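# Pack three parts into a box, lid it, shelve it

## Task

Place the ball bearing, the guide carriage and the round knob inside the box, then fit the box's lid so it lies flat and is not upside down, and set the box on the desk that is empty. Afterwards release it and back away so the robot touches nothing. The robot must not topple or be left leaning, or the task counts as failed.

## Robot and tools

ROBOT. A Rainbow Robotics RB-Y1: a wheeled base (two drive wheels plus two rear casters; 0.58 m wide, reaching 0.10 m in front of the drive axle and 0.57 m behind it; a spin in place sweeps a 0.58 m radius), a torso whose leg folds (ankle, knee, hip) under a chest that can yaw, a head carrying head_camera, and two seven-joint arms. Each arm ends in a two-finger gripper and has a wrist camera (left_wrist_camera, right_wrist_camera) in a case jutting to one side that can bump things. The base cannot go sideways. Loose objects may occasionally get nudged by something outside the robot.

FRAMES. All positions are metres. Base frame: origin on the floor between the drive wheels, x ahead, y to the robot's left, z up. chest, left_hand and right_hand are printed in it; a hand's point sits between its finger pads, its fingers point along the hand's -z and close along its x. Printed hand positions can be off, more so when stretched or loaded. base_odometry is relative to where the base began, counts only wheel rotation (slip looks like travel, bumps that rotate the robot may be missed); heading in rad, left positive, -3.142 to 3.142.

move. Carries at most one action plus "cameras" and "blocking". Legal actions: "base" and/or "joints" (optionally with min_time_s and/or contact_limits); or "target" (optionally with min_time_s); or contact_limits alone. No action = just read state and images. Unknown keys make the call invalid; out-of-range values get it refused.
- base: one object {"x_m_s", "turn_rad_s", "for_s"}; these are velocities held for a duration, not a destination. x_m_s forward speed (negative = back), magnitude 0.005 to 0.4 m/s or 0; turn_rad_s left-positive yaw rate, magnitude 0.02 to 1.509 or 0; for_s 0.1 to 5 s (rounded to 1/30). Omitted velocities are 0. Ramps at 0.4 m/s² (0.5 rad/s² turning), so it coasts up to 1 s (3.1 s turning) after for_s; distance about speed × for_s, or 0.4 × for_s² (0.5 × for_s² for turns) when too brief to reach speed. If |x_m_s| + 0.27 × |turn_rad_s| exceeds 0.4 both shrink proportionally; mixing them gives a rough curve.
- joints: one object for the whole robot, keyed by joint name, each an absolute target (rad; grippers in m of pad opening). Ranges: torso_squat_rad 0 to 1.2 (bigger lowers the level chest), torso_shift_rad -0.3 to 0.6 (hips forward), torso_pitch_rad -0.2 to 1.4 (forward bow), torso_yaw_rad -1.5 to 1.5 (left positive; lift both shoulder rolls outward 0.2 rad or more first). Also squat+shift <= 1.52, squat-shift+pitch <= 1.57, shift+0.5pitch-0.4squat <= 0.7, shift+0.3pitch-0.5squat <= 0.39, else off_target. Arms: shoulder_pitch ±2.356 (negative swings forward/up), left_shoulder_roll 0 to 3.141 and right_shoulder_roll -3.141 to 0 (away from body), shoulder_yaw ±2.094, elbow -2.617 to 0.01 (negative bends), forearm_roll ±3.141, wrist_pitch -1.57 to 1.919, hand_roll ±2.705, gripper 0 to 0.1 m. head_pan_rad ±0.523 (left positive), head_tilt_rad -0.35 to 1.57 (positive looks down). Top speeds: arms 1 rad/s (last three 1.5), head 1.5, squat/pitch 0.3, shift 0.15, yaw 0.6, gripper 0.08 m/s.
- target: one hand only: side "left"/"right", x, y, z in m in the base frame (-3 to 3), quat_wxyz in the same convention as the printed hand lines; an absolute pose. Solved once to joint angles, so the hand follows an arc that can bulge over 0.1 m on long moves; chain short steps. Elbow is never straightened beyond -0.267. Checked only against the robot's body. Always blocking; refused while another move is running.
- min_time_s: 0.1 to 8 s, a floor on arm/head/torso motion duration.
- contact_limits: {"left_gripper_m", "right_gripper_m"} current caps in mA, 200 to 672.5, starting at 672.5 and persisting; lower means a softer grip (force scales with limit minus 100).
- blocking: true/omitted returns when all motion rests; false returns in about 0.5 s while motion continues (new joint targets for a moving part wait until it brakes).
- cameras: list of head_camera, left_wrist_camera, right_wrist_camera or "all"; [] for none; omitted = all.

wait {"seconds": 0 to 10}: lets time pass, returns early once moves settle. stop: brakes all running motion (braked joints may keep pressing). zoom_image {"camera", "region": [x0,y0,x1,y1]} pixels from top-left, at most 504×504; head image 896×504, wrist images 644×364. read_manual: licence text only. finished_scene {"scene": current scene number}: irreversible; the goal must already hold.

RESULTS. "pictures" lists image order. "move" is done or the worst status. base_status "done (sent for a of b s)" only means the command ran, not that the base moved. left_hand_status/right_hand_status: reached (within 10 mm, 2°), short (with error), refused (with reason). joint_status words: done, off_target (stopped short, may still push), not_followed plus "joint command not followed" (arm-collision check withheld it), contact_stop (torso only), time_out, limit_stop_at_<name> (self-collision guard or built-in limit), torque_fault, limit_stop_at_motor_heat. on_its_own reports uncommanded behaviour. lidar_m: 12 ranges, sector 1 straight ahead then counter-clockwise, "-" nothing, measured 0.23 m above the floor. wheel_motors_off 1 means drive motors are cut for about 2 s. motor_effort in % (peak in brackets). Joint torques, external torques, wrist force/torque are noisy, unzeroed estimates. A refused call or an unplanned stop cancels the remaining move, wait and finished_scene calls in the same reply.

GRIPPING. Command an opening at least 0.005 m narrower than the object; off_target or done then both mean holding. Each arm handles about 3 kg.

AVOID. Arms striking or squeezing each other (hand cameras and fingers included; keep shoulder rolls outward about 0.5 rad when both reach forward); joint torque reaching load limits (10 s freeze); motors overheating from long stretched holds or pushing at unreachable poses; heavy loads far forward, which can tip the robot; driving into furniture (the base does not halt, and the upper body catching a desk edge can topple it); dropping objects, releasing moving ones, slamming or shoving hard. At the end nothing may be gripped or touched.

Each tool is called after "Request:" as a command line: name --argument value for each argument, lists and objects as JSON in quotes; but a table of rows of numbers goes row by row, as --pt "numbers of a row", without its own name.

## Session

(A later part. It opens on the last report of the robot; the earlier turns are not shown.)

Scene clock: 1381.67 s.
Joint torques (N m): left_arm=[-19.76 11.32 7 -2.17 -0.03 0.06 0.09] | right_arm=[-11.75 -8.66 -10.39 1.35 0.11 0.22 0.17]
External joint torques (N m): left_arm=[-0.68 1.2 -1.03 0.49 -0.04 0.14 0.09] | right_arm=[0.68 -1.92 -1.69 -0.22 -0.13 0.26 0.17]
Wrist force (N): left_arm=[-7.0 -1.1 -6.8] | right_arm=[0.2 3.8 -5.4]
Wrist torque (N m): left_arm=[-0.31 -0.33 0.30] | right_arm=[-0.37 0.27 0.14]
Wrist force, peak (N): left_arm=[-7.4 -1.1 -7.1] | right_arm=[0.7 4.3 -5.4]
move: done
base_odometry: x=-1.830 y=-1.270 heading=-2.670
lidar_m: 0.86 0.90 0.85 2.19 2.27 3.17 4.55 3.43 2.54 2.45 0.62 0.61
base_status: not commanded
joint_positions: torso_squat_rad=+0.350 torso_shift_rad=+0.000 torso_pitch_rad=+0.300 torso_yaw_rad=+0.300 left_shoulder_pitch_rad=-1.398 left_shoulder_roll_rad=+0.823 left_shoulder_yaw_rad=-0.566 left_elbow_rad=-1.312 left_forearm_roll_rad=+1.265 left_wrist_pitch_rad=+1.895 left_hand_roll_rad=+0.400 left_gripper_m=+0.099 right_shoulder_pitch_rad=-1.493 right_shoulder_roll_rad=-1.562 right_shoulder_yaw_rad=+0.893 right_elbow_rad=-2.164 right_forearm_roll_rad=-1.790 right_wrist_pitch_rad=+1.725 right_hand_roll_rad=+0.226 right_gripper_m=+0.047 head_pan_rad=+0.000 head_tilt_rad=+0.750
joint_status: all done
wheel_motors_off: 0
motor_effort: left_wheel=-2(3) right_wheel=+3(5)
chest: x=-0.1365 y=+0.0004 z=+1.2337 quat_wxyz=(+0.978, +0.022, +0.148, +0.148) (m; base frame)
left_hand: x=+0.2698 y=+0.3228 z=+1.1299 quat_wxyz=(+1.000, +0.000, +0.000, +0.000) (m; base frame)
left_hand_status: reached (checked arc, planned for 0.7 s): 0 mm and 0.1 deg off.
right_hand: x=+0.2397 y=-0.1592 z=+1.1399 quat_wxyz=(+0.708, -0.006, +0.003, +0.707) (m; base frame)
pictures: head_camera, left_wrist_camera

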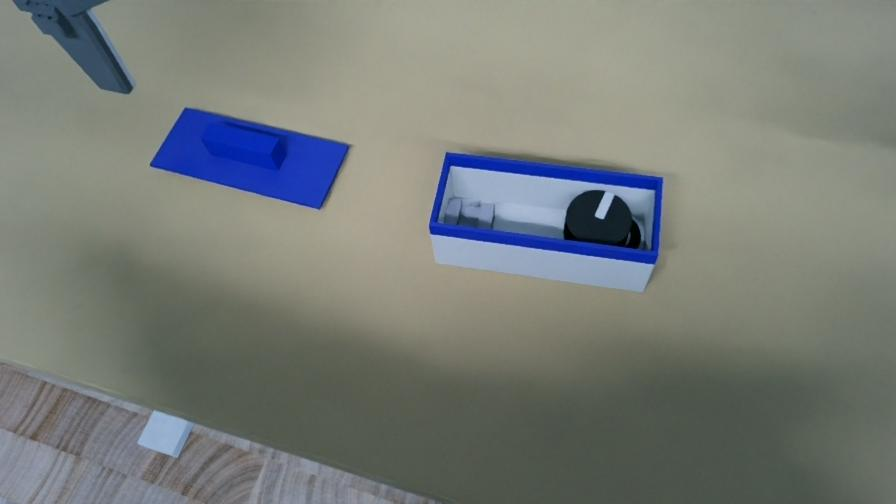

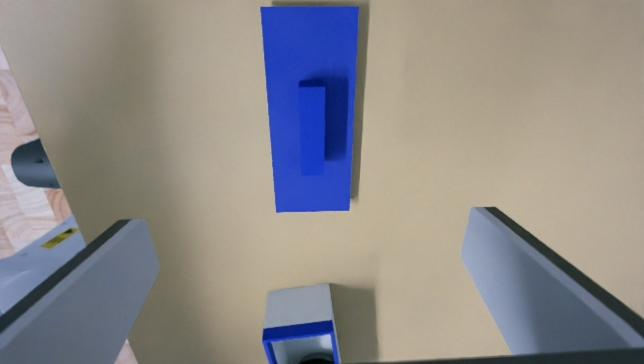

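Request:
move --joints '{"left_gripper_m": 0.04}' --cameras '[]'

Request:
move --target '{"side": "left", "x": 0.2748, "y": 0.3166, "z": 1.03, "quat_wxyz": [0.99998, 0, 0, -0.006]}' --cameras '["left_wrist_camera", "head_camera"]'

Request:
zoom_image --camera "left_wrist_camera" --region '[160, 60, 480, 364]'

Scene clock: 1421.17 s.
Joint torques (N m): left_arm=[-19.74 11.49 7.73 -2.54 -0.06 0.12 -0.12] | right_arm=[-11.6 -8.13 -10.79 1.34 0.15 0.09 0.13]
External joint torques (N m): left_arm=[-0.66 1.37 -0.3 0.12 -0.07 0.2 -0.12] | right_arm=[0.83 -1.4 -2.08 -0.24 -0.09 0.13 0.13]
Wrist force (N): left_arm=[-7.2 -1.4 -6.6] | right_arm=[0.2 4.3 -5.1]
Wrist torque (N m): left_arm=[-0.28 -0.36 0.31] | right_arm=[-0.48 0.31 0.15]
Wrist force, peak (N): left_arm=[-7.6 -1.9 -7.3] | right_arm=[0.6 4.1 -5.7]
move: done
base_odometry: x=-1.830 y=-1.270 heading=-2.670
lidar_m: 0.86 0.90 0.85 2.18 2.28 3.16 4.56 3.43 2.55 2.46 0.61 0.62
base_status: not commanded
joint_positions: torso_squat_rad=+0.350 torso_shift_rad=+0.000 torso_pitch_rad=+0.300 torso_yaw_rad=+0.300 left_shoulder_pitch_rad=-1.398 left_shoulder_roll_rad=+0.823 left_shoulder_yaw_rad=-0.566 left_elbow_rad=-1.312 left_forearm_roll_rad=+1.265 left_wrist_pitch_rad=+1.895 left_hand_roll_rad=+0.400 left_gripper_m=+0.040 right_shoulder_pitch_rad=-1.493 right_shoulder_roll_rad=-1.562 right_shoulder_yaw_rad=+0.893 right_elbow_rad=-2.164 right_forearm_roll_rad=-1.790 right_wrist_pitch_rad=+1.725 right_hand_roll_rad=+0.226 right_gripper_m=+0.047 head_pan_rad=+0.000 head_tilt_rad=+0.750
joint_status: all done
wheel_motors_off: 0
motor_effort: left_wheel=-2(3) right_wheel=+3(5)
chest: x=-0.1365 y=+0.0004 z=+1.2337 quat_wxyz=(+0.978, +0.022, +0.148, +0.148) (m; base frame)
left_hand: x=+0.2698 y=+0.3228 z=+1.1299 quat_wxyz=(+1.000, +0.000, +0.000, +0.000) (m; base frame)
right_hand: x=+0.2397 y=-0.1592 z=+1.1399 quat_wxyz=(+0.708, -0.006, +0.003, +0.707) (m; base frame)
pictures: none
No camera images: "cameras" was empty.

Scene clock: 1422.50 s.
Joint torques (N m): left_arm=[-21.03 11.53 8.5 -3.56 0.18 0.45 0.03] | right_arm=[-11.87 -8.65 -10.43 1.21 0.18 0.1 0.1]
External joint torques (N m): left_arm=[-2.07 1.71 0.59 -0.17 0.16 0.53 0.03] | right_arm=[0.55 -1.91 -1.73 -0.37 -0.06 0.14 0.1]
Wrist force (N): left_arm=[-6.3 -0.9 -6.7] | right_arm=[0.3 3.4 -4.9]
Wrist torque (N m): left_arm=[-0.31 -0.27 0.31] | right_arm=[-0.39 0.30 0.15]
Wrist force, peak (N): left_arm=[-7.8 -0.6 -7.5] | right_arm=[-0.1 4.2 -5.4]
move: done
base_odometry: x=-1.830 y=-1.270 heading=-2.670
lidar_m: 0.85 0.90 0.86 2.17 2.28 3.17 4.56 3.44 2.55 2.46 0.60 0.62
base_status: not commanded
joint_positions: torso_squat_rad=+0.350 torso_shift_rad=+0.000 torso_pitch_rad=+0.300 torso_yaw_rad=+0.300 left_shoulder_pitch_rad=-1.259 left_shoulder_roll_rad=+0.727 left_shoulder_yaw_rad=-0.647 left_elbow_rad=-1.259 left_forearm_roll_rad=+1.151 left_wrist_pitch_rad=+1.695 left_hand_roll_rad=+0.354 left_gripper_m=+0.040 right_shoulder_pitch_rad=-1.493 right_shoulder_roll_rad=-1.562 right_shoulder_yaw_rad=+0.893 right_elbow_rad=-2.164 right_forearm_roll_rad=-1.790 right_wrist_pitch_rad=+1.725 right_hand_roll_rad=+0.226 right_gripper_m=+0.047 head_pan_rad=+0.000 head_tilt_rad=+0.750
joint_status: all done
wheel_motors_off: 0
motor_effort: left_wheel=-3(4) right_wheel=+3(5)
chest: x=-0.1364 y=+0.0004 z=+1.2337 quat_wxyz=(+0.978, +0.022, +0.148, +0.148) (m; base frame)
left_hand: x=+0.2744 y=+0.3166 z=+1.0297 quat_wxyz=(+1.000, +0.000, +0.000, -0.006) (m; base frame)
left_hand_status: reached (checked arc, planned for 0.4 s): 0 mm and 0.0 deg off.
right_hand: x=+0.2397 y=-0.1592 z=+1.1399 quat_wxyz=(+0.708, -0.006, +0.004, +0.707) (m; base frame)
pictures: head_camera, left_wrist_camera

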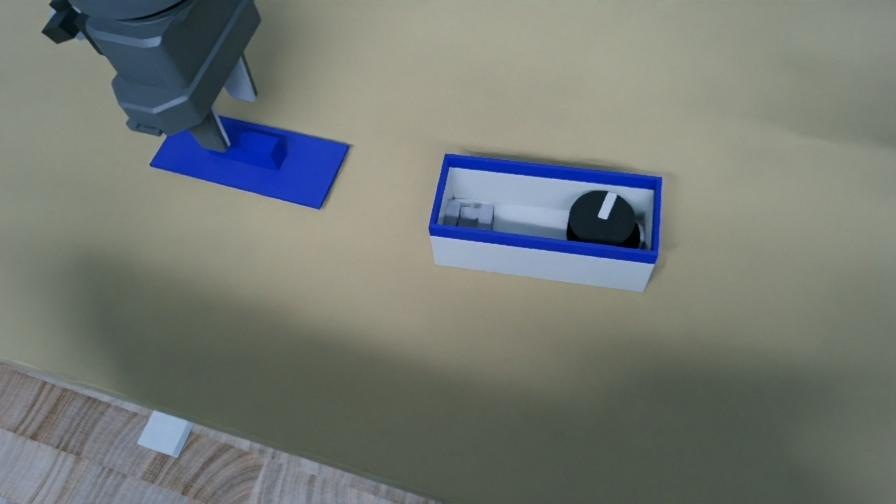

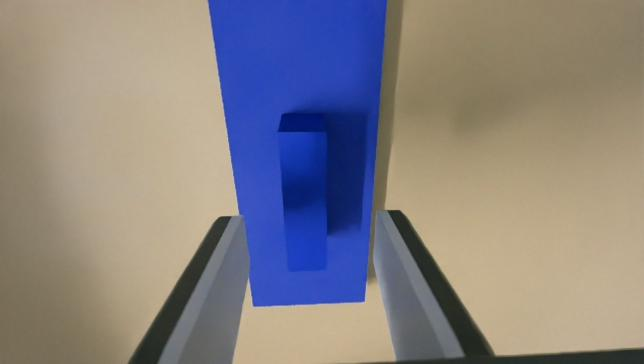

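Scaled by 1.575 from the camera's 644x364 image, which has a finer 1265x715 frame.

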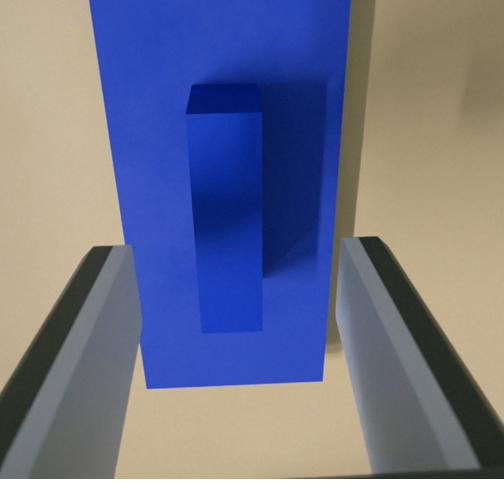

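Request:
move --target '{"side": "left", "x": 0.275, "y": 0.3166, "z": 1.0, "quat_wxyz": [0.99998, 0, 0, -0.006]}' --cameras '[]'

Request:
move --target '{"side": "left", "x": 0.275, "y": 0.3166, "z": 0.9915, "quat_wxyz": [0.99998, 0, 0, -0.006]}' --cameras '["left_wrist_camera", "head_camera"]'

Scene clock: 1443.90 s.
Joint torques (N m): left_arm=[-20.01 9.96 7.8 -4.04 0.1 0.02 -0.05] | right_arm=[-11.74 -8.48 -10.53 1.24 0.2 0.21 0.1]
External joint torques (N m): left_arm=[-1.11 0.28 0.11 -0.46 0.08 0.1 -0.05] | right_arm=[0.68 -1.74 -1.82 -0.33 -0.04 0.25 0.1]
Wrist force (N): left_arm=[-6.2 -1.5 -6.6] | right_arm=[0.4 3.8 -4.8]
Wrist torque (N m): left_arm=[-0.27 -0.23 0.30] | right_arm=[-0.42 0.34 0.13]
Wrist force, peak (N): left_arm=[-7.2 -1.3 -8.8] | right_arm=[0.0 4.3 -5.5]
move: done
base_odometry: x=-1.830 y=-1.270 heading=-2.670
lidar_m: 0.85 0.89 0.86 2.17 2.28 3.17 4.54 3.43 2.54 2.45 0.61 0.62
base_status: not commanded
joint_positions: torso_squat_rad=+0.350 torso_shift_rad=+0.000 torso_pitch_rad=+0.300 torso_yaw_rad=+0.300 left_shoulder_pitch_rad=-1.227 left_shoulder_roll_rad=+0.694 left_shoulder_yaw_rad=-0.671 left_elbow_rad=-1.214 left_forearm_roll_rad=+1.118 left_wrist_pitch_rad=+1.631 left_hand_roll_rad=+0.330 left_gripper_m=+0.040 right_shoulder_pitch_rad=-1.493 right_shoulder_roll_rad=-1.562 right_shoulder_yaw_rad=+0.893 right_elbow_rad=-2.164 right_forearm_roll_rad=-1.790 right_wrist_pitch_rad=+1.725 right_hand_roll_rad=+0.226 right_gripper_m=+0.047 head_pan_rad=+0.000 head_tilt_rad=+0.750
joint_status: all done
wheel_motors_off: 0
motor_effort: left_wheel=-2(3) right_wheel=+2(5)
chest: x=-0.1364 y=+0.0004 z=+1.2337 quat_wxyz=(+0.978, +0.022, +0.148, +0.148) (m; base frame)
left_hand: x=+0.2748 y=+0.3166 z=+0.9998 quat_wxyz=(+1.000, +0.000, +0.000, -0.006) (m; base frame)
left_hand_status: reached (checked arc, planned for 0.2 s): 0 mm and 0.0 deg off.
right_hand: x=+0.2397 y=-0.1592 z=+1.1399 quat_wxyz=(+0.708, -0.006, +0.004, +0.707) (m; base frame)
pictures: none
No camera images: "cameras" was empty.

Scene clock: 1444.50 s.
Joint torques (N m): left_arm=[-20.39 10.67 7.15 -3.94 0.06 0.22 0.09] | right_arm=[-11.85 -8.58 -10.44 1.3 0.05 0.02 0.18]
External joint torques (N m): left_arm=[-1.51 1.03 -0.46 -0.32 0.04 0.3 0.09] | right_arm=[0.58 -1.84 -1.73 -0.27 -0.19 0.06 0.18]
Wrist force (N): left_arm=[-7.0 -0.5 -7.0] | right_arm=[0.5 3.7 -4.5]
Wrist torque (N m): left_arm=[-0.35 -0.31 0.33] | right_arm=[-0.38 0.33 0.19]
Wrist force, peak (N): left_arm=[-6.7 -0.8 -7.8] | right_arm=[0.2 4.3 -5.4]
move: done
base_odometry: x=-1.830 y=-1.270 heading=-2.670
lidar_m: 0.85 0.88 0.86 2.17 2.27 3.16 4.56 3.43 2.55 2.46 0.60 0.63
base_status: not commanded
joint_positions: torso_squat_rad=+0.350 torso_shift_rad=+0.000 torso_pitch_rad=+0.300 torso_yaw_rad=+0.300 left_shoulder_pitch_rad=-1.218 left_shoulder_roll_rad=+0.684 left_shoulder_yaw_rad=-0.678 left_elbow_rad=-1.200 left_forearm_roll_rad=+1.110 left_wrist_pitch_rad=+1.613 left_hand_roll_rad=+0.324 left_gripper_m=+0.040 right_shoulder_pitch_rad=-1.493 right_shoulder_roll_rad=-1.562 right_shoulder_yaw_rad=+0.893 right_elbow_rad=-2.164 right_forearm_roll_rad=-1.790 right_wrist_pitch_rad=+1.725 right_hand_roll_rad=+0.226 right_gripper_m=+0.047 head_pan_rad=+0.000 head_tilt_rad=+0.750
joint_status: all done
wheel_motors_off: 0
motor_effort: left_wheel=-3(4) right_wheel=+4(5)
chest: x=-0.1364 y=+0.0004 z=+1.2337 quat_wxyz=(+0.978, +0.022, +0.148, +0.148) (m; base frame)
left_hand: x=+0.2747 y=+0.3166 z=+0.9915 quat_wxyz=(+1.000, +0.000, +0.000, -0.006) (m; base frame)
left_hand_status: reached (checked arc, planned for 0.1 s): 0 mm and 0.0 deg off.
right_hand: x=+0.2397 y=-0.1592 z=+1.1399 quat_wxyz=(+0.708, -0.006, +0.004, +0.707) (m; base frame)
pictures: head_camera, left_wrist_camera

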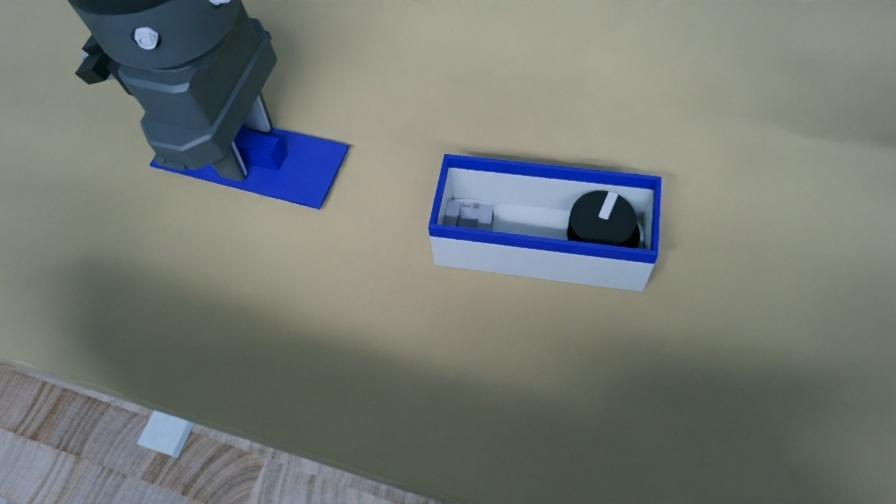

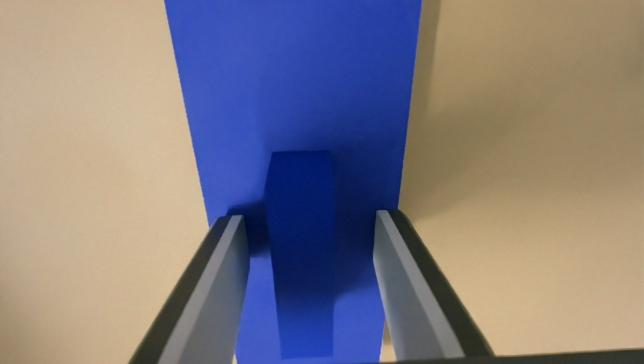

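Request:
move --joints '{"left_gripper_m": 0.004}' --cameras '["left_wrist_camera"]'

Request:
move --target '{"side": "left", "x": 0.275, "y": 0.3166, "z": 1.03, "quat_wxyz": [0.99998, 0, 0, -0.006]}' --cameras '[]'

Request:
move --target '{"side": "left", "x": 0.275, "y": 0.3166, "z": 1.085, "quat_wxyz": [0.99998, 0, 0, -0.006]}' --cameras '["left_wrist_camera", "head_camera"]'

Scene clock: 1451.83 s.
Joint torques (N m): left_arm=[-19.83 10.52 7.37 -3.76 0.12 0.14 0] | right_arm=[-12.08 -8.48 -10.89 1.31 0.13 0.15 -0.01]
External joint torques (N m): left_arm=[-0.95 0.88 -0.24 -0.14 0.1 0.22 0] | right_arm=[0.34 -1.74 -2.19 -0.27 -0.11 0.19 -0.01]
Wrist force (N): left_arm=[-6.4 -1.7 -5.3] | right_arm=[0.6 3.9 -5.3]
Wrist torque (N m): left_arm=[-0.23 -0.19 0.31] | right_arm=[-0.43 0.33 0.14]
Wrist force, peak (N): left_arm=[-7.1 -1.2 -7.6] | right_arm=[0.0 4.3 -5.5]
move: off_target
base_odometry: x=-1.830 y=-1.270 heading=-2.670
lidar_m: 0.86 0.90 0.86 2.18 2.26 3.18 4.55 3.43 2.55 2.45 0.61 0.63
base_status: not commanded
joint_positions: torso_squat_rad=+0.350 torso_shift_rad=+0.000 torso_pitch_rad=+0.300 torso_yaw_rad=+0.300 left_shoulder_pitch_rad=-1.218 left_shoulder_roll_rad=+0.684 left_shoulder_yaw_rad=-0.678 left_elbow_rad=-1.200 left_forearm_roll_rad=+1.110 left_wrist_pitch_rad=+1.613 left_hand_roll_rad=+0.324 left_gripper_m=+0.015 right_shoulder_pitch_rad=-1.493 right_shoulder_roll_rad=-1.562 right_shoulder_yaw_rad=+0.893 right_elbow_rad=-2.164 right_forearm_roll_rad=-1.790 right_wrist_pitch_rad=+1.725 right_hand_roll_rad=+0.226 right_gripper_m=+0.047 head_pan_rad=+0.000 head_tilt_rad=+0.750
joint_status: left_gripper_m off_target (ended at +0.015, target +0.004)
wheel_motors_off: 0
motor_effort: left_wheel=-3(4) right_wheel=+2(5)
chest: x=-0.1364 y=+0.0004 z=+1.2337 quat_wxyz=(+0.978, +0.022, +0.148, +0.148) (m; base frame)
left_hand: x=+0.2747 y=+0.3166 z=+0.9915 quat_wxyz=(+1.000, +0.000, +0.000, -0.006) (m; base frame)
right_hand: x=+0.2397 y=-0.1592 z=+1.1399 quat_wxyz=(+0.708, -0.006, +0.004, +0.707) (m; base frame)
pictures: left_wrist_camera

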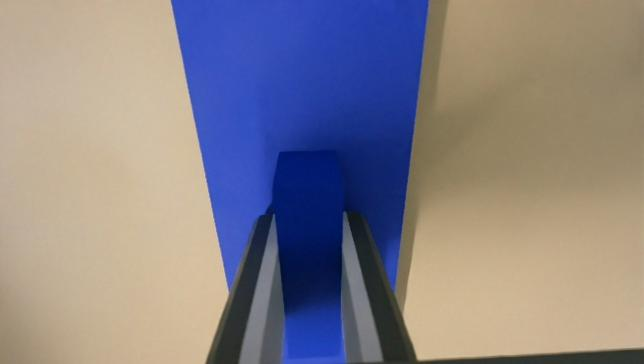

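Scene clock: 1452.83 s.
Joint torques (N m): left_arm=[-19.39 11 8.69 -3.5 0.22 0 0.03] | right_arm=[-12.08 -8.6 -10.41 1.33 0.21 0.03 0.12]
External joint torques (N m): left_arm=[-0.41 1.18 0.81 -0.11 0.21 0.08 0.03] | right_arm=[0.34 -1.86 -1.7 -0.24 -0.03 0.07 0.12]
Wrist force (N): left_arm=[-7.1 -1.3 -6.8] | right_arm=[0.4 3.3 -5.2]
Wrist torque (N m): left_arm=[-0.28 -0.33 0.32] | right_arm=[-0.35 0.35 0.13]
Wrist force, peak (N): left_arm=[-7.6 -1.9 -10.2] | right_arm=[0.9 4.5 -5.2]
move: done
base_odometry: x=-1.830 y=-1.270 heading=-2.670
lidar_m: 0.86 0.90 0.86 2.18 2.25 3.16 4.56 3.41 2.53 2.44 0.62 0.62
base_status: not commanded
joint_positions: torso_squat_rad=+0.350 torso_shift_rad=+0.000 torso_pitch_rad=+0.300 torso_yaw_rad=+0.300 left_shoulder_pitch_rad=-1.261 left_shoulder_roll_rad=+0.725 left_shoulder_yaw_rad=-0.647 left_elbow_rad=-1.254 left_forearm_roll_rad=+1.151 left_wrist_pitch_rad=+1.695 left_hand_roll_rad=+0.351 left_gripper_m=+0.015 right_shoulder_pitch_rad=-1.493 right_shoulder_roll_rad=-1.562 right_shoulder_yaw_rad=+0.893 right_elbow_rad=-2.164 right_forearm_roll_rad=-1.790 right_wrist_pitch_rad=+1.725 right_hand_roll_rad=+0.226 right_gripper_m=+0.047 head_pan_rad=+0.000 head_tilt_rad=+0.750
joint_status: all done
wheel_motors_off: 0
motor_effort: left_wheel=-2(3) right_wheel=+5(5)
chest: x=-0.1364 y=+0.0004 z=+1.2337 quat_wxyz=(+0.978, +0.022, +0.148, +0.148) (m; base frame)
left_hand: x=+0.2749 y=+0.3166 z=+1.0298 quat_wxyz=(+1.000, +0.000, +0.000, -0.006) (m; base frame)
left_hand_status: reached (checked arc, planned for 0.3 s): 0 mm and 0.0 deg off.
right_hand: x=+0.2397 y=-0.1592 z=+1.1399 quat_wxyz=(+0.708, -0.006, +0.003, +0.707) (m; base frame)
pictures: none
No camera images: "cameras" was empty.

Scene clock: 1454.23 s.
Joint torques (N m): left_arm=[-19.3 10.67 8.62 -2.92 0.23 0.1 0.13] | right_arm=[-12.17 -8.33 -10.37 1.26 0.29 0.18 0.19]
External joint torques (N m): left_arm=[-0.14 0.69 0.59 0.11 0.21 0.17 0.13] | right_arm=[0.25 -1.59 -1.66 -0.31 0.05 0.22 0.19]
Wrist force (N): left_arm=[-6.5 -1.0 -7.1] | right_arm=[0.4 3.7 -4.8]
Wrist torque (N m): left_arm=[-0.31 -0.28 0.32] | right_arm=[-0.38 0.32 0.12]
Wrist force, peak (N): left_arm=[-6.9 -1.8 -8.8] | right_arm=[0.1 4.2 -5.2]
move: done
base_odometry: x=-1.830 y=-1.270 heading=-2.670
lidar_m: 0.85 0.90 0.86 2.17 2.28 3.16 4.57 3.44 2.54 2.45 0.60 0.63
base_status: not commanded
joint_positions: torso_squat_rad=+0.350 torso_shift_rad=+0.000 torso_pitch_rad=+0.300 torso_yaw_rad=+0.300 left_shoulder_pitch_rad=-1.339 left_shoulder_roll_rad=+0.772 left_shoulder_yaw_rad=-0.604 left_elbow_rad=-1.291 left_forearm_roll_rad=+1.211 left_wrist_pitch_rad=+1.807 left_hand_roll_rad=+0.378 left_gripper_m=+0.015 right_shoulder_pitch_rad=-1.493 right_shoulder_roll_rad=-1.562 right_shoulder_yaw_rad=+0.893 right_elbow_rad=-2.164 right_forearm_roll_rad=-1.790 right_wrist_pitch_rad=+1.725 right_hand_roll_rad=+0.226 right_gripper_m=+0.047 head_pan_rad=+0.000 head_tilt_rad=+0.750
joint_status: all done
wheel_motors_off: 0
motor_effort: left_wheel=-2(3) right_wheel=+4(6)
chest: x=-0.1364 y=+0.0004 z=+1.2337 quat_wxyz=(+0.978, +0.022, +0.148, +0.148) (m; base frame)
left_hand: x=+0.2750 y=+0.3166 z=+1.0848 quat_wxyz=(+1.000, +0.000, +0.000, -0.006) (m; base frame)
left_hand_status: reached (checked arc, planned for 0.3 s): 0 mm and 0.0 deg off.
right_hand: x=+0.2397 y=-0.1592 z=+1.1399 quat_wxyz=(+0.708, -0.006, +0.003, +0.707) (m; base frame)
pictures: head_camera, left_wrist_camera

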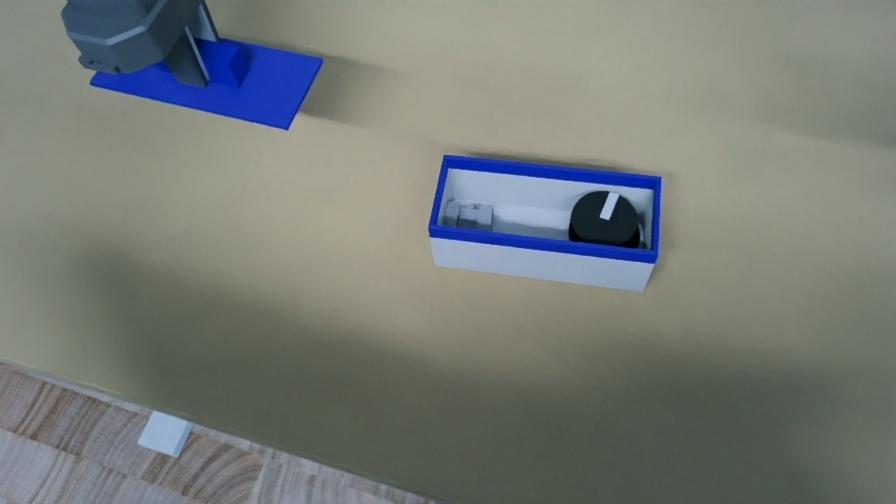

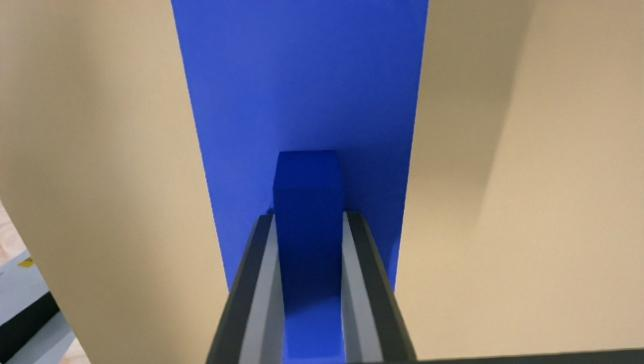

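Request:
zoom_image --camera "head_camera" --region '[420, 140, 560, 280]'

Request:
zoom_image --camera "head_camera" --region '[540, 160, 680, 300]'

Scaled by 3.600 from the camera's 896x504 image, which has a finer 1280x720 frame.

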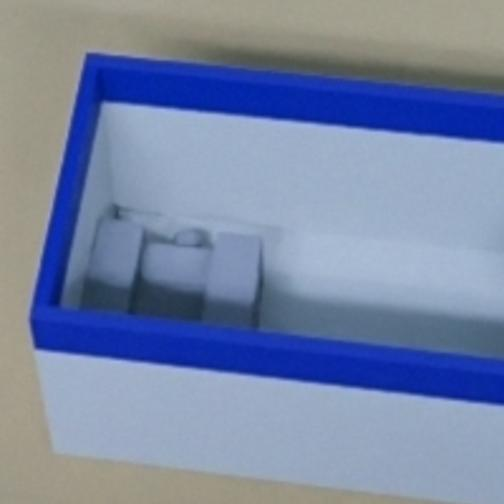

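Scaled by 3.600 from the camera's 896x504 image, which has a finer 1280x720 frame.

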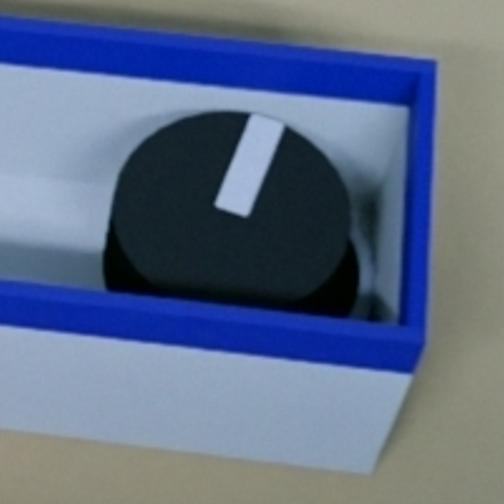

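Request:
move --target '{"side": "left", "x": 0.272, "y": 0.19, "z": 1.085, "quat_wxyz": [0.99955, 0, 0, 0.03]}' --cameras '[]'

Request:
move --target '{"side": "left", "x": 0.2675, "y": 0.0737, "z": 1.065, "quat_wxyz": [0.99808, 0, 0, 0.06196]}' --cameras '["left_wrist_camera", "head_camera"]'

Request:
zoom_image --camera "head_camera" --region '[410, 120, 690, 310]'

Scene clock: 1500.03 s.
Joint torques (N m): left_arm=[-19.68 9.04 7.4 -3.37 -0.17 0.48 -0.27] | right_arm=[-12.07 -8.33 -10.38 1.4 0.14 0.15 0.07]
External joint torques (N m): left_arm=[-0.59 1.61 -0.65 -0.08 -0.19 0.54 -0.27] | right_arm=[0.36 -1.6 -1.68 -0.17 -0.11 0.19 0.07]
Wrist force (N): left_arm=[-6.8 -1.2 -7.7] | right_arm=[0.1 3.9 -4.8]
Wrist torque (N m): left_arm=[-0.25 -0.27 0.29] | right_arm=[-0.42 0.33 0.19]
Wrist force, peak (N): left_arm=[-7.4 -2.6 -7.9] | right_arm=[-0.5 4.1 -5.6]
move: done
base_odometry: x=-1.830 y=-1.270 heading=-2.670
lidar_m: 0.85 0.89 0.85 2.18 2.27 3.16 4.56 3.42 2.54 2.46 0.61 0.63
base_status: not commanded
joint_positions: torso_squat_rad=+0.350 torso_shift_rad=+0.000 torso_pitch_rad=+0.300 torso_yaw_rad=+0.300 left_shoulder_pitch_rad=-1.426 left_shoulder_roll_rad=+0.551 left_shoulder_yaw_rad=-0.665 left_elbow_rad=-1.398 left_forearm_roll_rad=+1.175 left_wrist_pitch_rad=+1.862 left_hand_roll_rad=+0.767 left_gripper_m=+0.015 right_shoulder_pitch_rad=-1.493 right_shoulder_roll_rad=-1.562 right_shoulder_yaw_rad=+0.893 right_elbow_rad=-2.164 right_forearm_roll_rad=-1.790 right_wrist_pitch_rad=+1.725 right_hand_roll_rad=+0.226 right_gripper_m=+0.047 head_pan_rad=+0.000 head_tilt_rad=+0.750
joint_status: all done
wheel_motors_off: 0
motor_effort: left_wheel=-3(3) right_wheel=+4(5)
chest: x=-0.1364 y=+0.0003 z=+1.2337 quat_wxyz=(+0.978, +0.022, +0.148, +0.148) (m; base frame)
left_hand: x=+0.2718 y=+0.1899 z=+1.0849 quat_wxyz=(+1.000, +0.000, +0.000, +0.030) (m; base frame)
left_hand_status: reached (checked arc, planned for 0.6 s): 0 mm and 0.0 deg off.
right_hand: x=+0.2397 y=-0.1592 z=+1.1399 quat_wxyz=(+0.708, -0.006, +0.003, +0.707) (m; base frame)
pictures: none
No camera images: "cameras" was empty.

Scene clock: 1501.43 s.
Joint torques (N m): left_arm=[-19.03 7.05 6.84 -3.42 -0.04 0.36 -0.34] | right_arm=[-12.11 -8.27 -10.41 1.39 0.04 0.15 0.14]
External joint torques (N m): left_arm=[-0.35 1.44 -0.73 0.36 -0.07 0.41 -0.34] | right_arm=[0.32 -1.54 -1.71 -0.18 -0.2 0.19 0.14]
Wrist force (N): left_arm=[-6.7 -1.4 -7.7] | right_arm=[-0.1 4.5 -4.7]
Wrist torque (N m): left_arm=[-0.28 -0.26 0.33] | right_arm=[-0.48 0.26 0.18]
Wrist force, peak (N): left_arm=[-7.3 -2.1 -8.0] | right_arm=[0.6 3.9 -5.7]
move: done
base_odometry: x=-1.830 y=-1.270 heading=-2.670
lidar_m: 0.85 0.90 0.85 2.18 2.29 3.15 4.55 3.41 2.54 2.45 0.61 0.63
base_status: not commanded
joint_positions: torso_squat_rad=+0.350 torso_shift_rad=+0.000 torso_pitch_rad=+0.300 torso_yaw_rad=+0.300 left_shoulder_pitch_rad=-1.530 left_shoulder_roll_rad=+0.277 left_shoulder_yaw_rad=-0.750 left_elbow_rad=-1.283 left_forearm_roll_rad=+1.103 left_wrist_pitch_rad=+1.823 left_hand_roll_rad=+1.011 left_gripper_m=+0.015 right_shoulder_pitch_rad=-1.493 right_shoulder_roll_rad=-1.562 right_shoulder_yaw_rad=+0.893 right_elbow_rad=-2.164 right_forearm_roll_rad=-1.790 right_wrist_pitch_rad=+1.725 right_hand_roll_rad=+0.226 right_gripper_m=+0.047 head_pan_rad=+0.000 head_tilt_rad=+0.750
joint_status: all done
wheel_motors_off: 0
motor_effort: left_wheel=-2(3) right_wheel=+4(6)
chest: x=-0.1364 y=+0.0003 z=+1.2337 quat_wxyz=(+0.978, +0.022, +0.148, +0.148) (m; base frame)
left_hand: x=+0.2671 y=+0.0737 z=+1.0649 quat_wxyz=(+0.998, +0.000, -0.001, +0.062) (m; base frame)
left_hand_status: reached (checked arc, planned for 0.6 s): 0 mm and 0.1 deg off.
right_hand: x=+0.2397 y=-0.1593 z=+1.1399 quat_wxyz=(+0.708, -0.006, +0.003, +0.707) (m; base frame)
pictures: head_camera, left_wrist_camera

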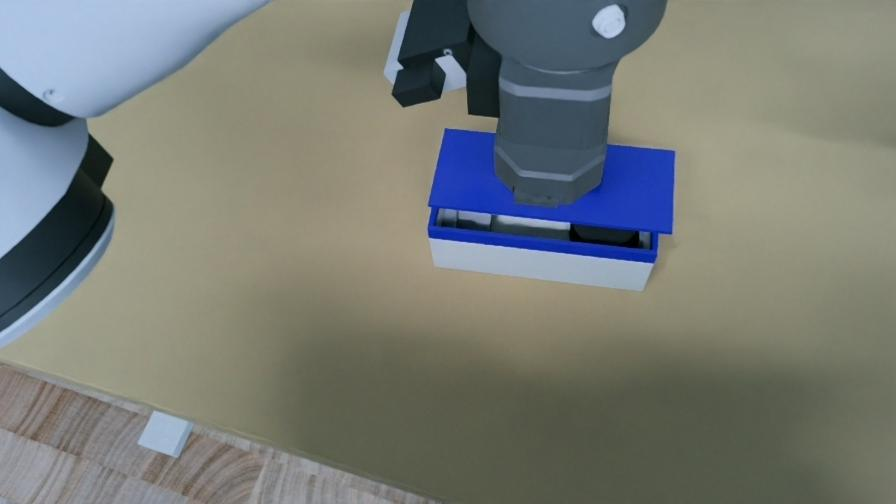

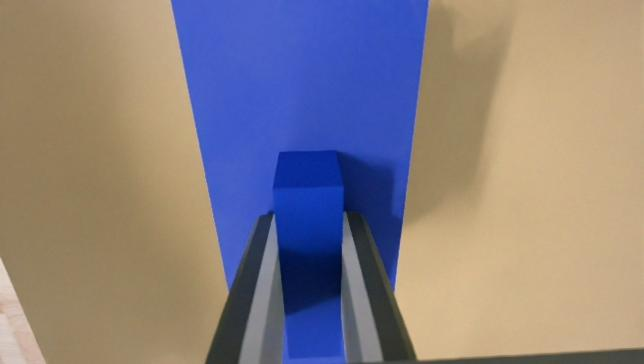

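Scaled by 1.800 from the camera's 896x504 image, which has a finer 1280x720 frame.

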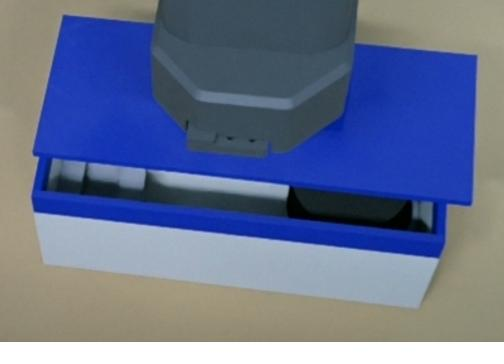

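Request:
zoom_image --camera "head_camera" --region '[415, 180, 555, 280]'

Request:
zoom_image --camera "head_camera" --region '[560, 200, 700, 300]'

Scaled by 3.600 from the camera's 896x504 image, which has a finer 1280x720 frame.

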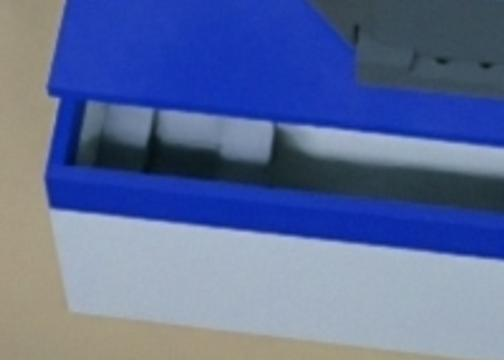

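Scaled by 3.600 from the camera's 896x504 image, which has a finer 1280x720 frame.

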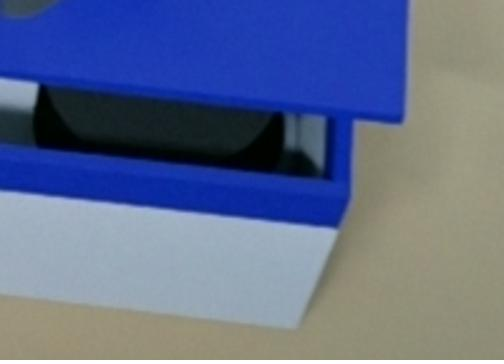

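Request:
move --target '{"side": "left", "x": 0.2675, "y": 0.078, "z": 1.052, "quat_wxyz": [0.99757, 0, 0, 0.06969]}' --cameras '["head_camera"]'

Request:
zoom_image --camera "head_camera" --region '[415, 180, 555, 280]'

Request:
zoom_image --camera "head_camera" --region '[560, 200, 700, 300]'

Scene clock: 1539.33 s.
Joint torques (N m): left_arm=[-20.6 6.61 6.37 -4.61 0.07 0.06 0] | right_arm=[-12.04 -8.56 -10.56 1.31 0.15 0.16 0.26]
External joint torques (N m): left_arm=[-1.96 1.18 -1.18 -0.72 0.04 0.11 0] | right_arm=[0.38 -1.82 -1.86 -0.26 -0.09 0.21 0.26]
Wrist force (N): left_arm=[-6.4 -1.1 -7.6] | right_arm=[0.4 3.7 -4.9]
Wrist torque (N m): left_arm=[-0.30 -0.26 0.30] | right_arm=[-0.40 0.30 0.14]
Wrist force, peak (N): left_arm=[-7.2 -0.4 -8.9] | right_arm=[0.7 4.5 -5.5]
move: done
base_odometry: x=-1.830 y=-1.270 heading=-2.670
lidar_m: 0.85 0.89 0.86 2.16 2.28 3.17 4.55 3.43 2.54 2.45 0.61 0.63
base_status: not commanded
joint_positions: torso_squat_rad=+0.350 torso_shift_rad=+0.000 torso_pitch_rad=+0.300 torso_yaw_rad=+0.300 left_shoulder_pitch_rad=-1.503 left_shoulder_roll_rad=+0.280 left_shoulder_yaw_rad=-0.762 left_elbow_rad=-1.281 left_forearm_roll_rad=+1.088 left_wrist_pitch_rad=+1.801 left_hand_roll_rad=+1.013 left_gripper_m=+0.015 right_shoulder_pitch_rad=-1.493 right_shoulder_roll_rad=-1.562 right_shoulder_yaw_rad=+0.893 right_elbow_rad=-2.164 right_forearm_roll_rad=-1.790 right_wrist_pitch_rad=+1.725 right_hand_roll_rad=+0.226 right_gripper_m=+0.047 head_pan_rad=+0.000 head_tilt_rad=+0.750
joint_status: all done
wheel_motors_off: 0
motor_effort: left_wheel=-3(3) right_wheel=+3(5)
chest: x=-0.1364 y=+0.0003 z=+1.2337 quat_wxyz=(+0.978, +0.022, +0.148, +0.148) (m; base frame)
left_hand: x=+0.2669 y=+0.0781 z=+1.0521 quat_wxyz=(+0.998, +0.000, +0.000, +0.070) (m; base frame)
left_hand_status: reached (checked arc, planned for 0.2 s): 1 mm and 0.0 deg off.
right_hand: x=+0.2397 y=-0.1592 z=+1.1399 quat_wxyz=(+0.708, -0.006, +0.003, +0.707) (m; base frame)
pictures: head_camera

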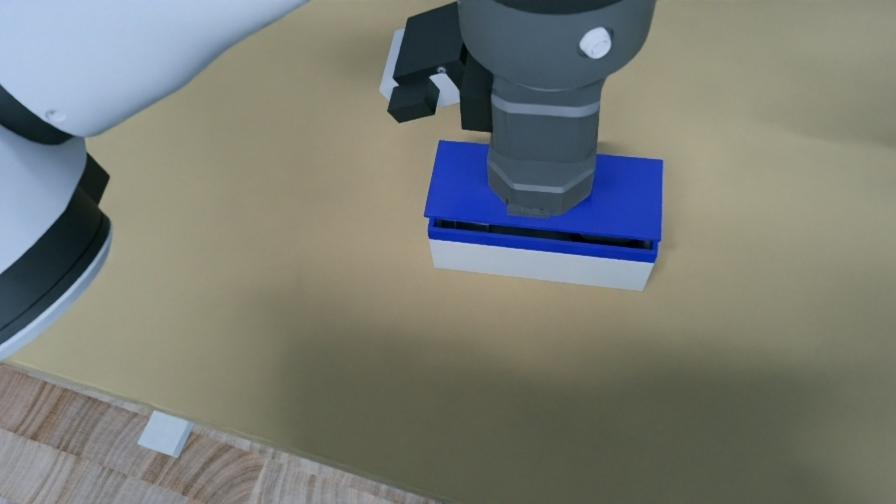

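Scaled by 3.600 from the camera's 896x504 image, which has a finer 1280x720 frame.

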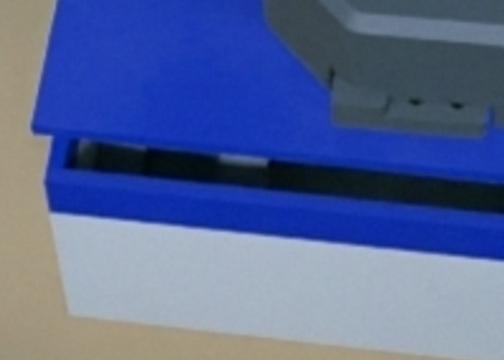

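Scaled by 3.600 from the camera's 896x504 image, which has a finer 1280x720 frame.

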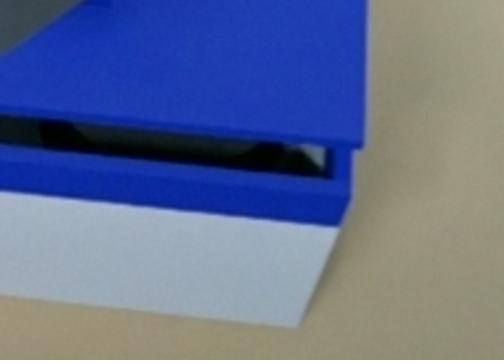

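Request:
move --target '{"side": "left", "x": 0.2663, "y": 0.077, "z": 1.0485, "quat_wxyz": [0.99764, 0, 0, 0.0687]}' --cameras '["head_camera"]'

Request:
zoom_image --camera "head_camera" --region '[415, 180, 555, 280]'

Request:
zoom_image --camera "head_camera" --region '[560, 200, 700, 300]'

Scene clock: 1564.20 s.
Joint torques (N m): left_arm=[-19.6 5.07 7.16 -4.33 -0.19 -0.02 -0.11] | right_arm=[-12.11 -8.42 -10.25 1.61 0.07 0.11 0.14]
External joint torques (N m): left_arm=[-1 -0.27 -0.39 -0.41 -0.22 0.03 -0.11] | right_arm=[0.32 -1.69 -1.55 0.04 -0.17 0.15 0.14]
Wrist force (N): left_arm=[-7.0 -1.2 -6.9] | right_arm=[0.0 3.9 -4.7]
Wrist torque (N m): left_arm=[-0.31 -0.31 0.30] | right_arm=[-0.41 0.28 0.18]
Wrist force, peak (N): left_arm=[-7.4 -1.8 -8.8] | right_arm=[0.3 4.0 -5.6]
move: done
base_odometry: x=-1.830 y=-1.270 heading=-2.670
lidar_m: 0.85 0.89 0.85 2.18 2.27 3.18 4.56 3.42 2.56 2.44 0.61 0.61
base_status: not commanded
joint_positions: torso_squat_rad=+0.350 torso_shift_rad=+0.000 torso_pitch_rad=+0.300 torso_yaw_rad=+0.300 left_shoulder_pitch_rad=-1.497 left_shoulder_roll_rad=+0.276 left_shoulder_yaw_rad=-0.767 left_elbow_rad=-1.282 left_forearm_roll_rad=+1.083 left_wrist_pitch_rad=+1.795 left_hand_roll_rad=+1.013 left_gripper_m=+0.015 right_shoulder_pitch_rad=-1.493 right_shoulder_roll_rad=-1.562 right_shoulder_yaw_rad=+0.893 right_elbow_rad=-2.164 right_forearm_roll_rad=-1.790 right_wrist_pitch_rad=+1.725 right_hand_roll_rad=+0.226 right_gripper_m=+0.047 head_pan_rad=+0.000 head_tilt_rad=+0.750
joint_status: all done
wheel_motors_off: 0
motor_effort: left_wheel=-1(3) right_wheel=+4(5)
chest: x=-0.1364 y=+0.0003 z=+1.2337 quat_wxyz=(+0.978, +0.022, +0.148, +0.148) (m; base frame)
left_hand: x=+0.2662 y=+0.0770 z=+1.0484 quat_wxyz=(+0.998, +0.000, +0.000, +0.069) (m; base frame)
left_hand_status: reached (checked arc, planned for 0.1 s): 0 mm and 0.0 deg off.
right_hand: x=+0.2397 y=-0.1592 z=+1.1399 quat_wxyz=(+0.708, -0.006, +0.003, +0.707) (m; base frame)
pictures: head_camera

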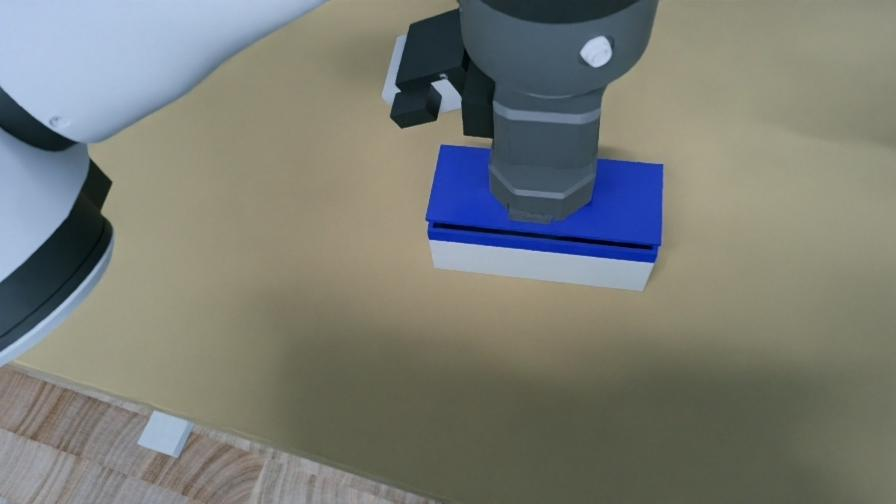

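Scaled by 3.600 from the camera's 896x504 image, which has a finer 1280x720 frame.

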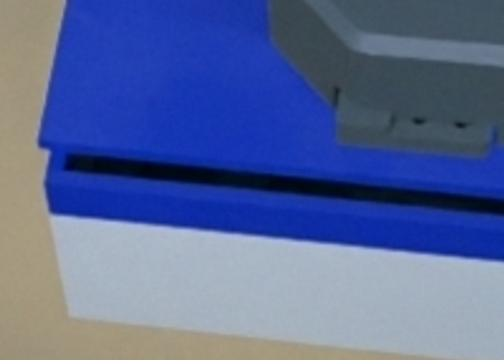

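Scaled by 3.600 from the camera's 896x504 image, which has a finer 1280x720 frame.

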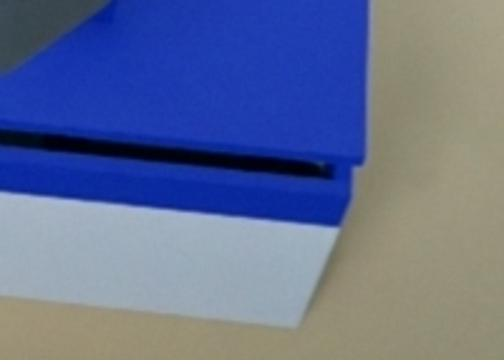

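Request:
move --target '{"side": "left", "x": 0.2661, "y": 0.077, "z": 1.0455, "quat_wxyz": [0.99772, 0, 0, 0.0675]}' --cameras '[]'

Request:
move --target '{"side": "left", "x": 0.2661, "y": 0.077, "z": 1.044, "quat_wxyz": [0.99772, 0, 0, 0.0675]}' --cameras '["head_camera"]'

Request:
zoom_image --camera "head_camera" --region '[415, 180, 555, 280]'

Request:
zoom_image --camera "head_camera" --region '[560, 200, 700, 300]'

Scene clock: 1580.50 s.
Joint torques (N m): left_arm=[-19.97 5.87 7.43 -4.67 0.07 0.08 -0.02] | right_arm=[-12.24 -8.16 -10.54 1.54 0.11 -0.04 0.2]
External joint torques (N m): left_arm=[-1.4 0.57 -0.11 -0.72 0.04 0.13 -0.02] | right_arm=[0.18 -1.42 -1.83 -0.03 -0.13 0 0.2]
Wrist force (N): left_arm=[-6.9 -0.7 -7.5] | right_arm=[0.0 3.9 -4.7]
Wrist torque (N m): left_arm=[-0.35 -0.31 0.32] | right_arm=[-0.40 0.28 0.16]
Wrist force, peak (N): left_arm=[-6.8 -1.1 -8.5] | right_arm=[0.6 4.2 -5.5]
move: done
base_odometry: x=-1.830 y=-1.270 heading=-2.670
lidar_m: 0.86 0.90 0.85 2.17 2.29 3.17 4.55 3.43 2.54 2.45 0.60 0.63
base_status: not commanded
joint_positions: torso_squat_rad=+0.350 torso_shift_rad=+0.000 torso_pitch_rad=+0.300 torso_yaw_rad=+0.300 left_shoulder_pitch_rad=-1.492 left_shoulder_roll_rad=+0.275 left_shoulder_yaw_rad=-0.771 left_elbow_rad=-1.281 left_forearm_roll_rad=+1.080 left_wrist_pitch_rad=+1.789 left_hand_roll_rad=+1.010 left_gripper_m=+0.015 right_shoulder_pitch_rad=-1.493 right_shoulder_roll_rad=-1.562 right_shoulder_yaw_rad=+0.893 right_elbow_rad=-2.164 right_forearm_roll_rad=-1.790 right_wrist_pitch_rad=+1.725 right_hand_roll_rad=+0.226 right_gripper_m=+0.047 head_pan_rad=+0.000 head_tilt_rad=+0.750
joint_status: all done
wheel_motors_off: 0
motor_effort: left_wheel=-3(3) right_wheel=+4(6)
chest: x=-0.1364 y=+0.0003 z=+1.2336 quat_wxyz=(+0.978, +0.022, +0.148, +0.148) (m; base frame)
left_hand: x=+0.2660 y=+0.0771 z=+1.0454 quat_wxyz=(+0.998, +0.000, +0.000, +0.068) (m; base frame)
left_hand_status: reached (checked arc, planned for 0.1 s): 0 mm and 0.0 deg off.
right_hand: x=+0.2397 y=-0.1592 z=+1.1399 quat_wxyz=(+0.708, -0.006, +0.003, +0.707) (m; base frame)
pictures: none
No camera images: "cameras" was empty.

Scene clock: 1581.03 s.
Joint torques (N m): left_arm=[-19 5.13 7.29 -4.06 -0.06 0.18 0.01] | right_arm=[-12.06 -8.12 -10.38 1.38 0.21 0.07 0.1]
External joint torques (N m): left_arm=[-0.43 -0.15 -0.24 -0.11 -0.09 0.23 0.01] | right_arm=[0.36 -1.39 -1.68 -0.2 -0.03 0.11 0.1]
Wrist force (N): left_arm=[-6.9 -0.6 -7.2] | right_arm=[0.2 3.5 -5.1]
Wrist torque (N m): left_arm=[-0.36 -0.28 0.32] | right_arm=[-0.36 0.28 0.15]
Wrist force, peak (N): left_arm=[-7.2 -1.2 -8.5] | right_arm=[0.5 3.7 -5.5]
move: done
base_odometry: x=-1.830 y=-1.270 heading=-2.670
lidar_m: 0.86 0.89 0.85 2.18 2.27 3.17 4.56 3.43 2.55 2.45 0.60 0.64
base_status: not commanded
joint_positions: torso_squat_rad=+0.350 torso_shift_rad=+0.000 torso_pitch_rad=+0.300 torso_yaw_rad=+0.300 left_shoulder_pitch_rad=-1.489 left_shoulder_roll_rad=+0.274 left_shoulder_yaw_rad=-0.773 left_elbow_rad=-1.279 left_forearm_roll_rad=+1.078 left_wrist_pitch_rad=+1.786 left_hand_roll_rad=+1.009 left_gripper_m=+0.015 right_shoulder_pitch_rad=-1.493 right_shoulder_roll_rad=-1.562 right_shoulder_yaw_rad=+0.893 right_elbow_rad=-2.164 right_forearm_roll_rad=-1.790 right_wrist_pitch_rad=+1.725 right_hand_roll_rad=+0.226 right_gripper_m=+0.047 head_pan_rad=+0.000 head_tilt_rad=+0.750
joint_status: all done
wheel_motors_off: 0
motor_effort: left_wheel=-3(3) right_wheel=+4(6)
chest: x=-0.1364 y=+0.0003 z=+1.2336 quat_wxyz=(+0.978, +0.022, +0.148, +0.148) (m; base frame)
left_hand: x=+0.2660 y=+0.0771 z=+1.0439 quat_wxyz=(+0.998, +0.000, +0.000, +0.068) (m; base frame)
left_hand_status: reached (checked arc, planned for 0.1 s): 0 mm and 0.0 deg off.
right_hand: x=+0.2397 y=-0.1592 z=+1.1399 quat_wxyz=(+0.708, -0.006, +0.004, +0.707) (m; base frame)
pictures: head_camera

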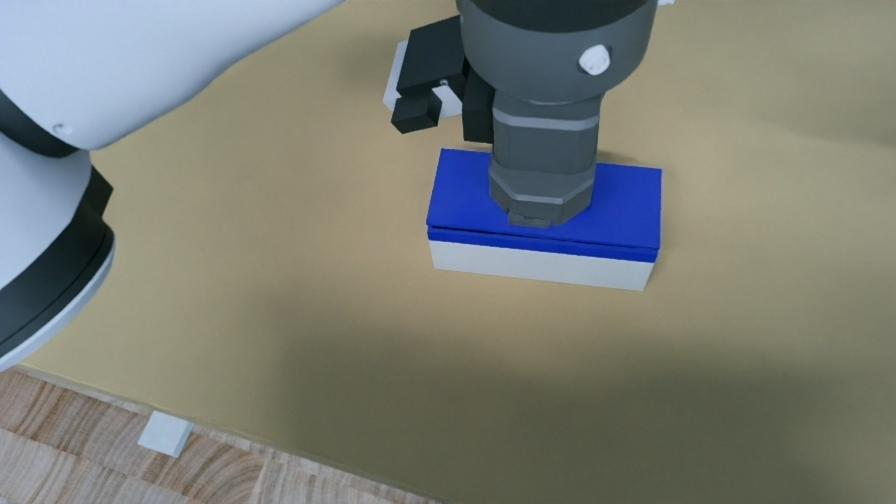

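Scaled by 3.600 from the camera's 896x504 image, which has a finer 1280x720 frame.

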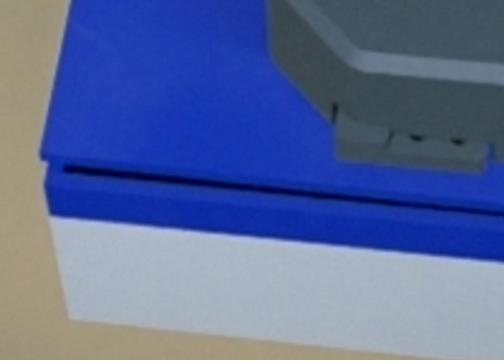

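Scaled by 3.600 from the camera's 896x504 image, which has a finer 1280x720 frame.

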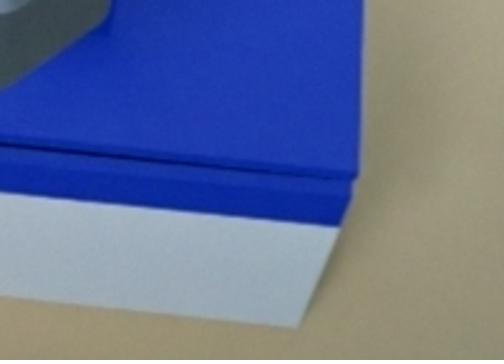

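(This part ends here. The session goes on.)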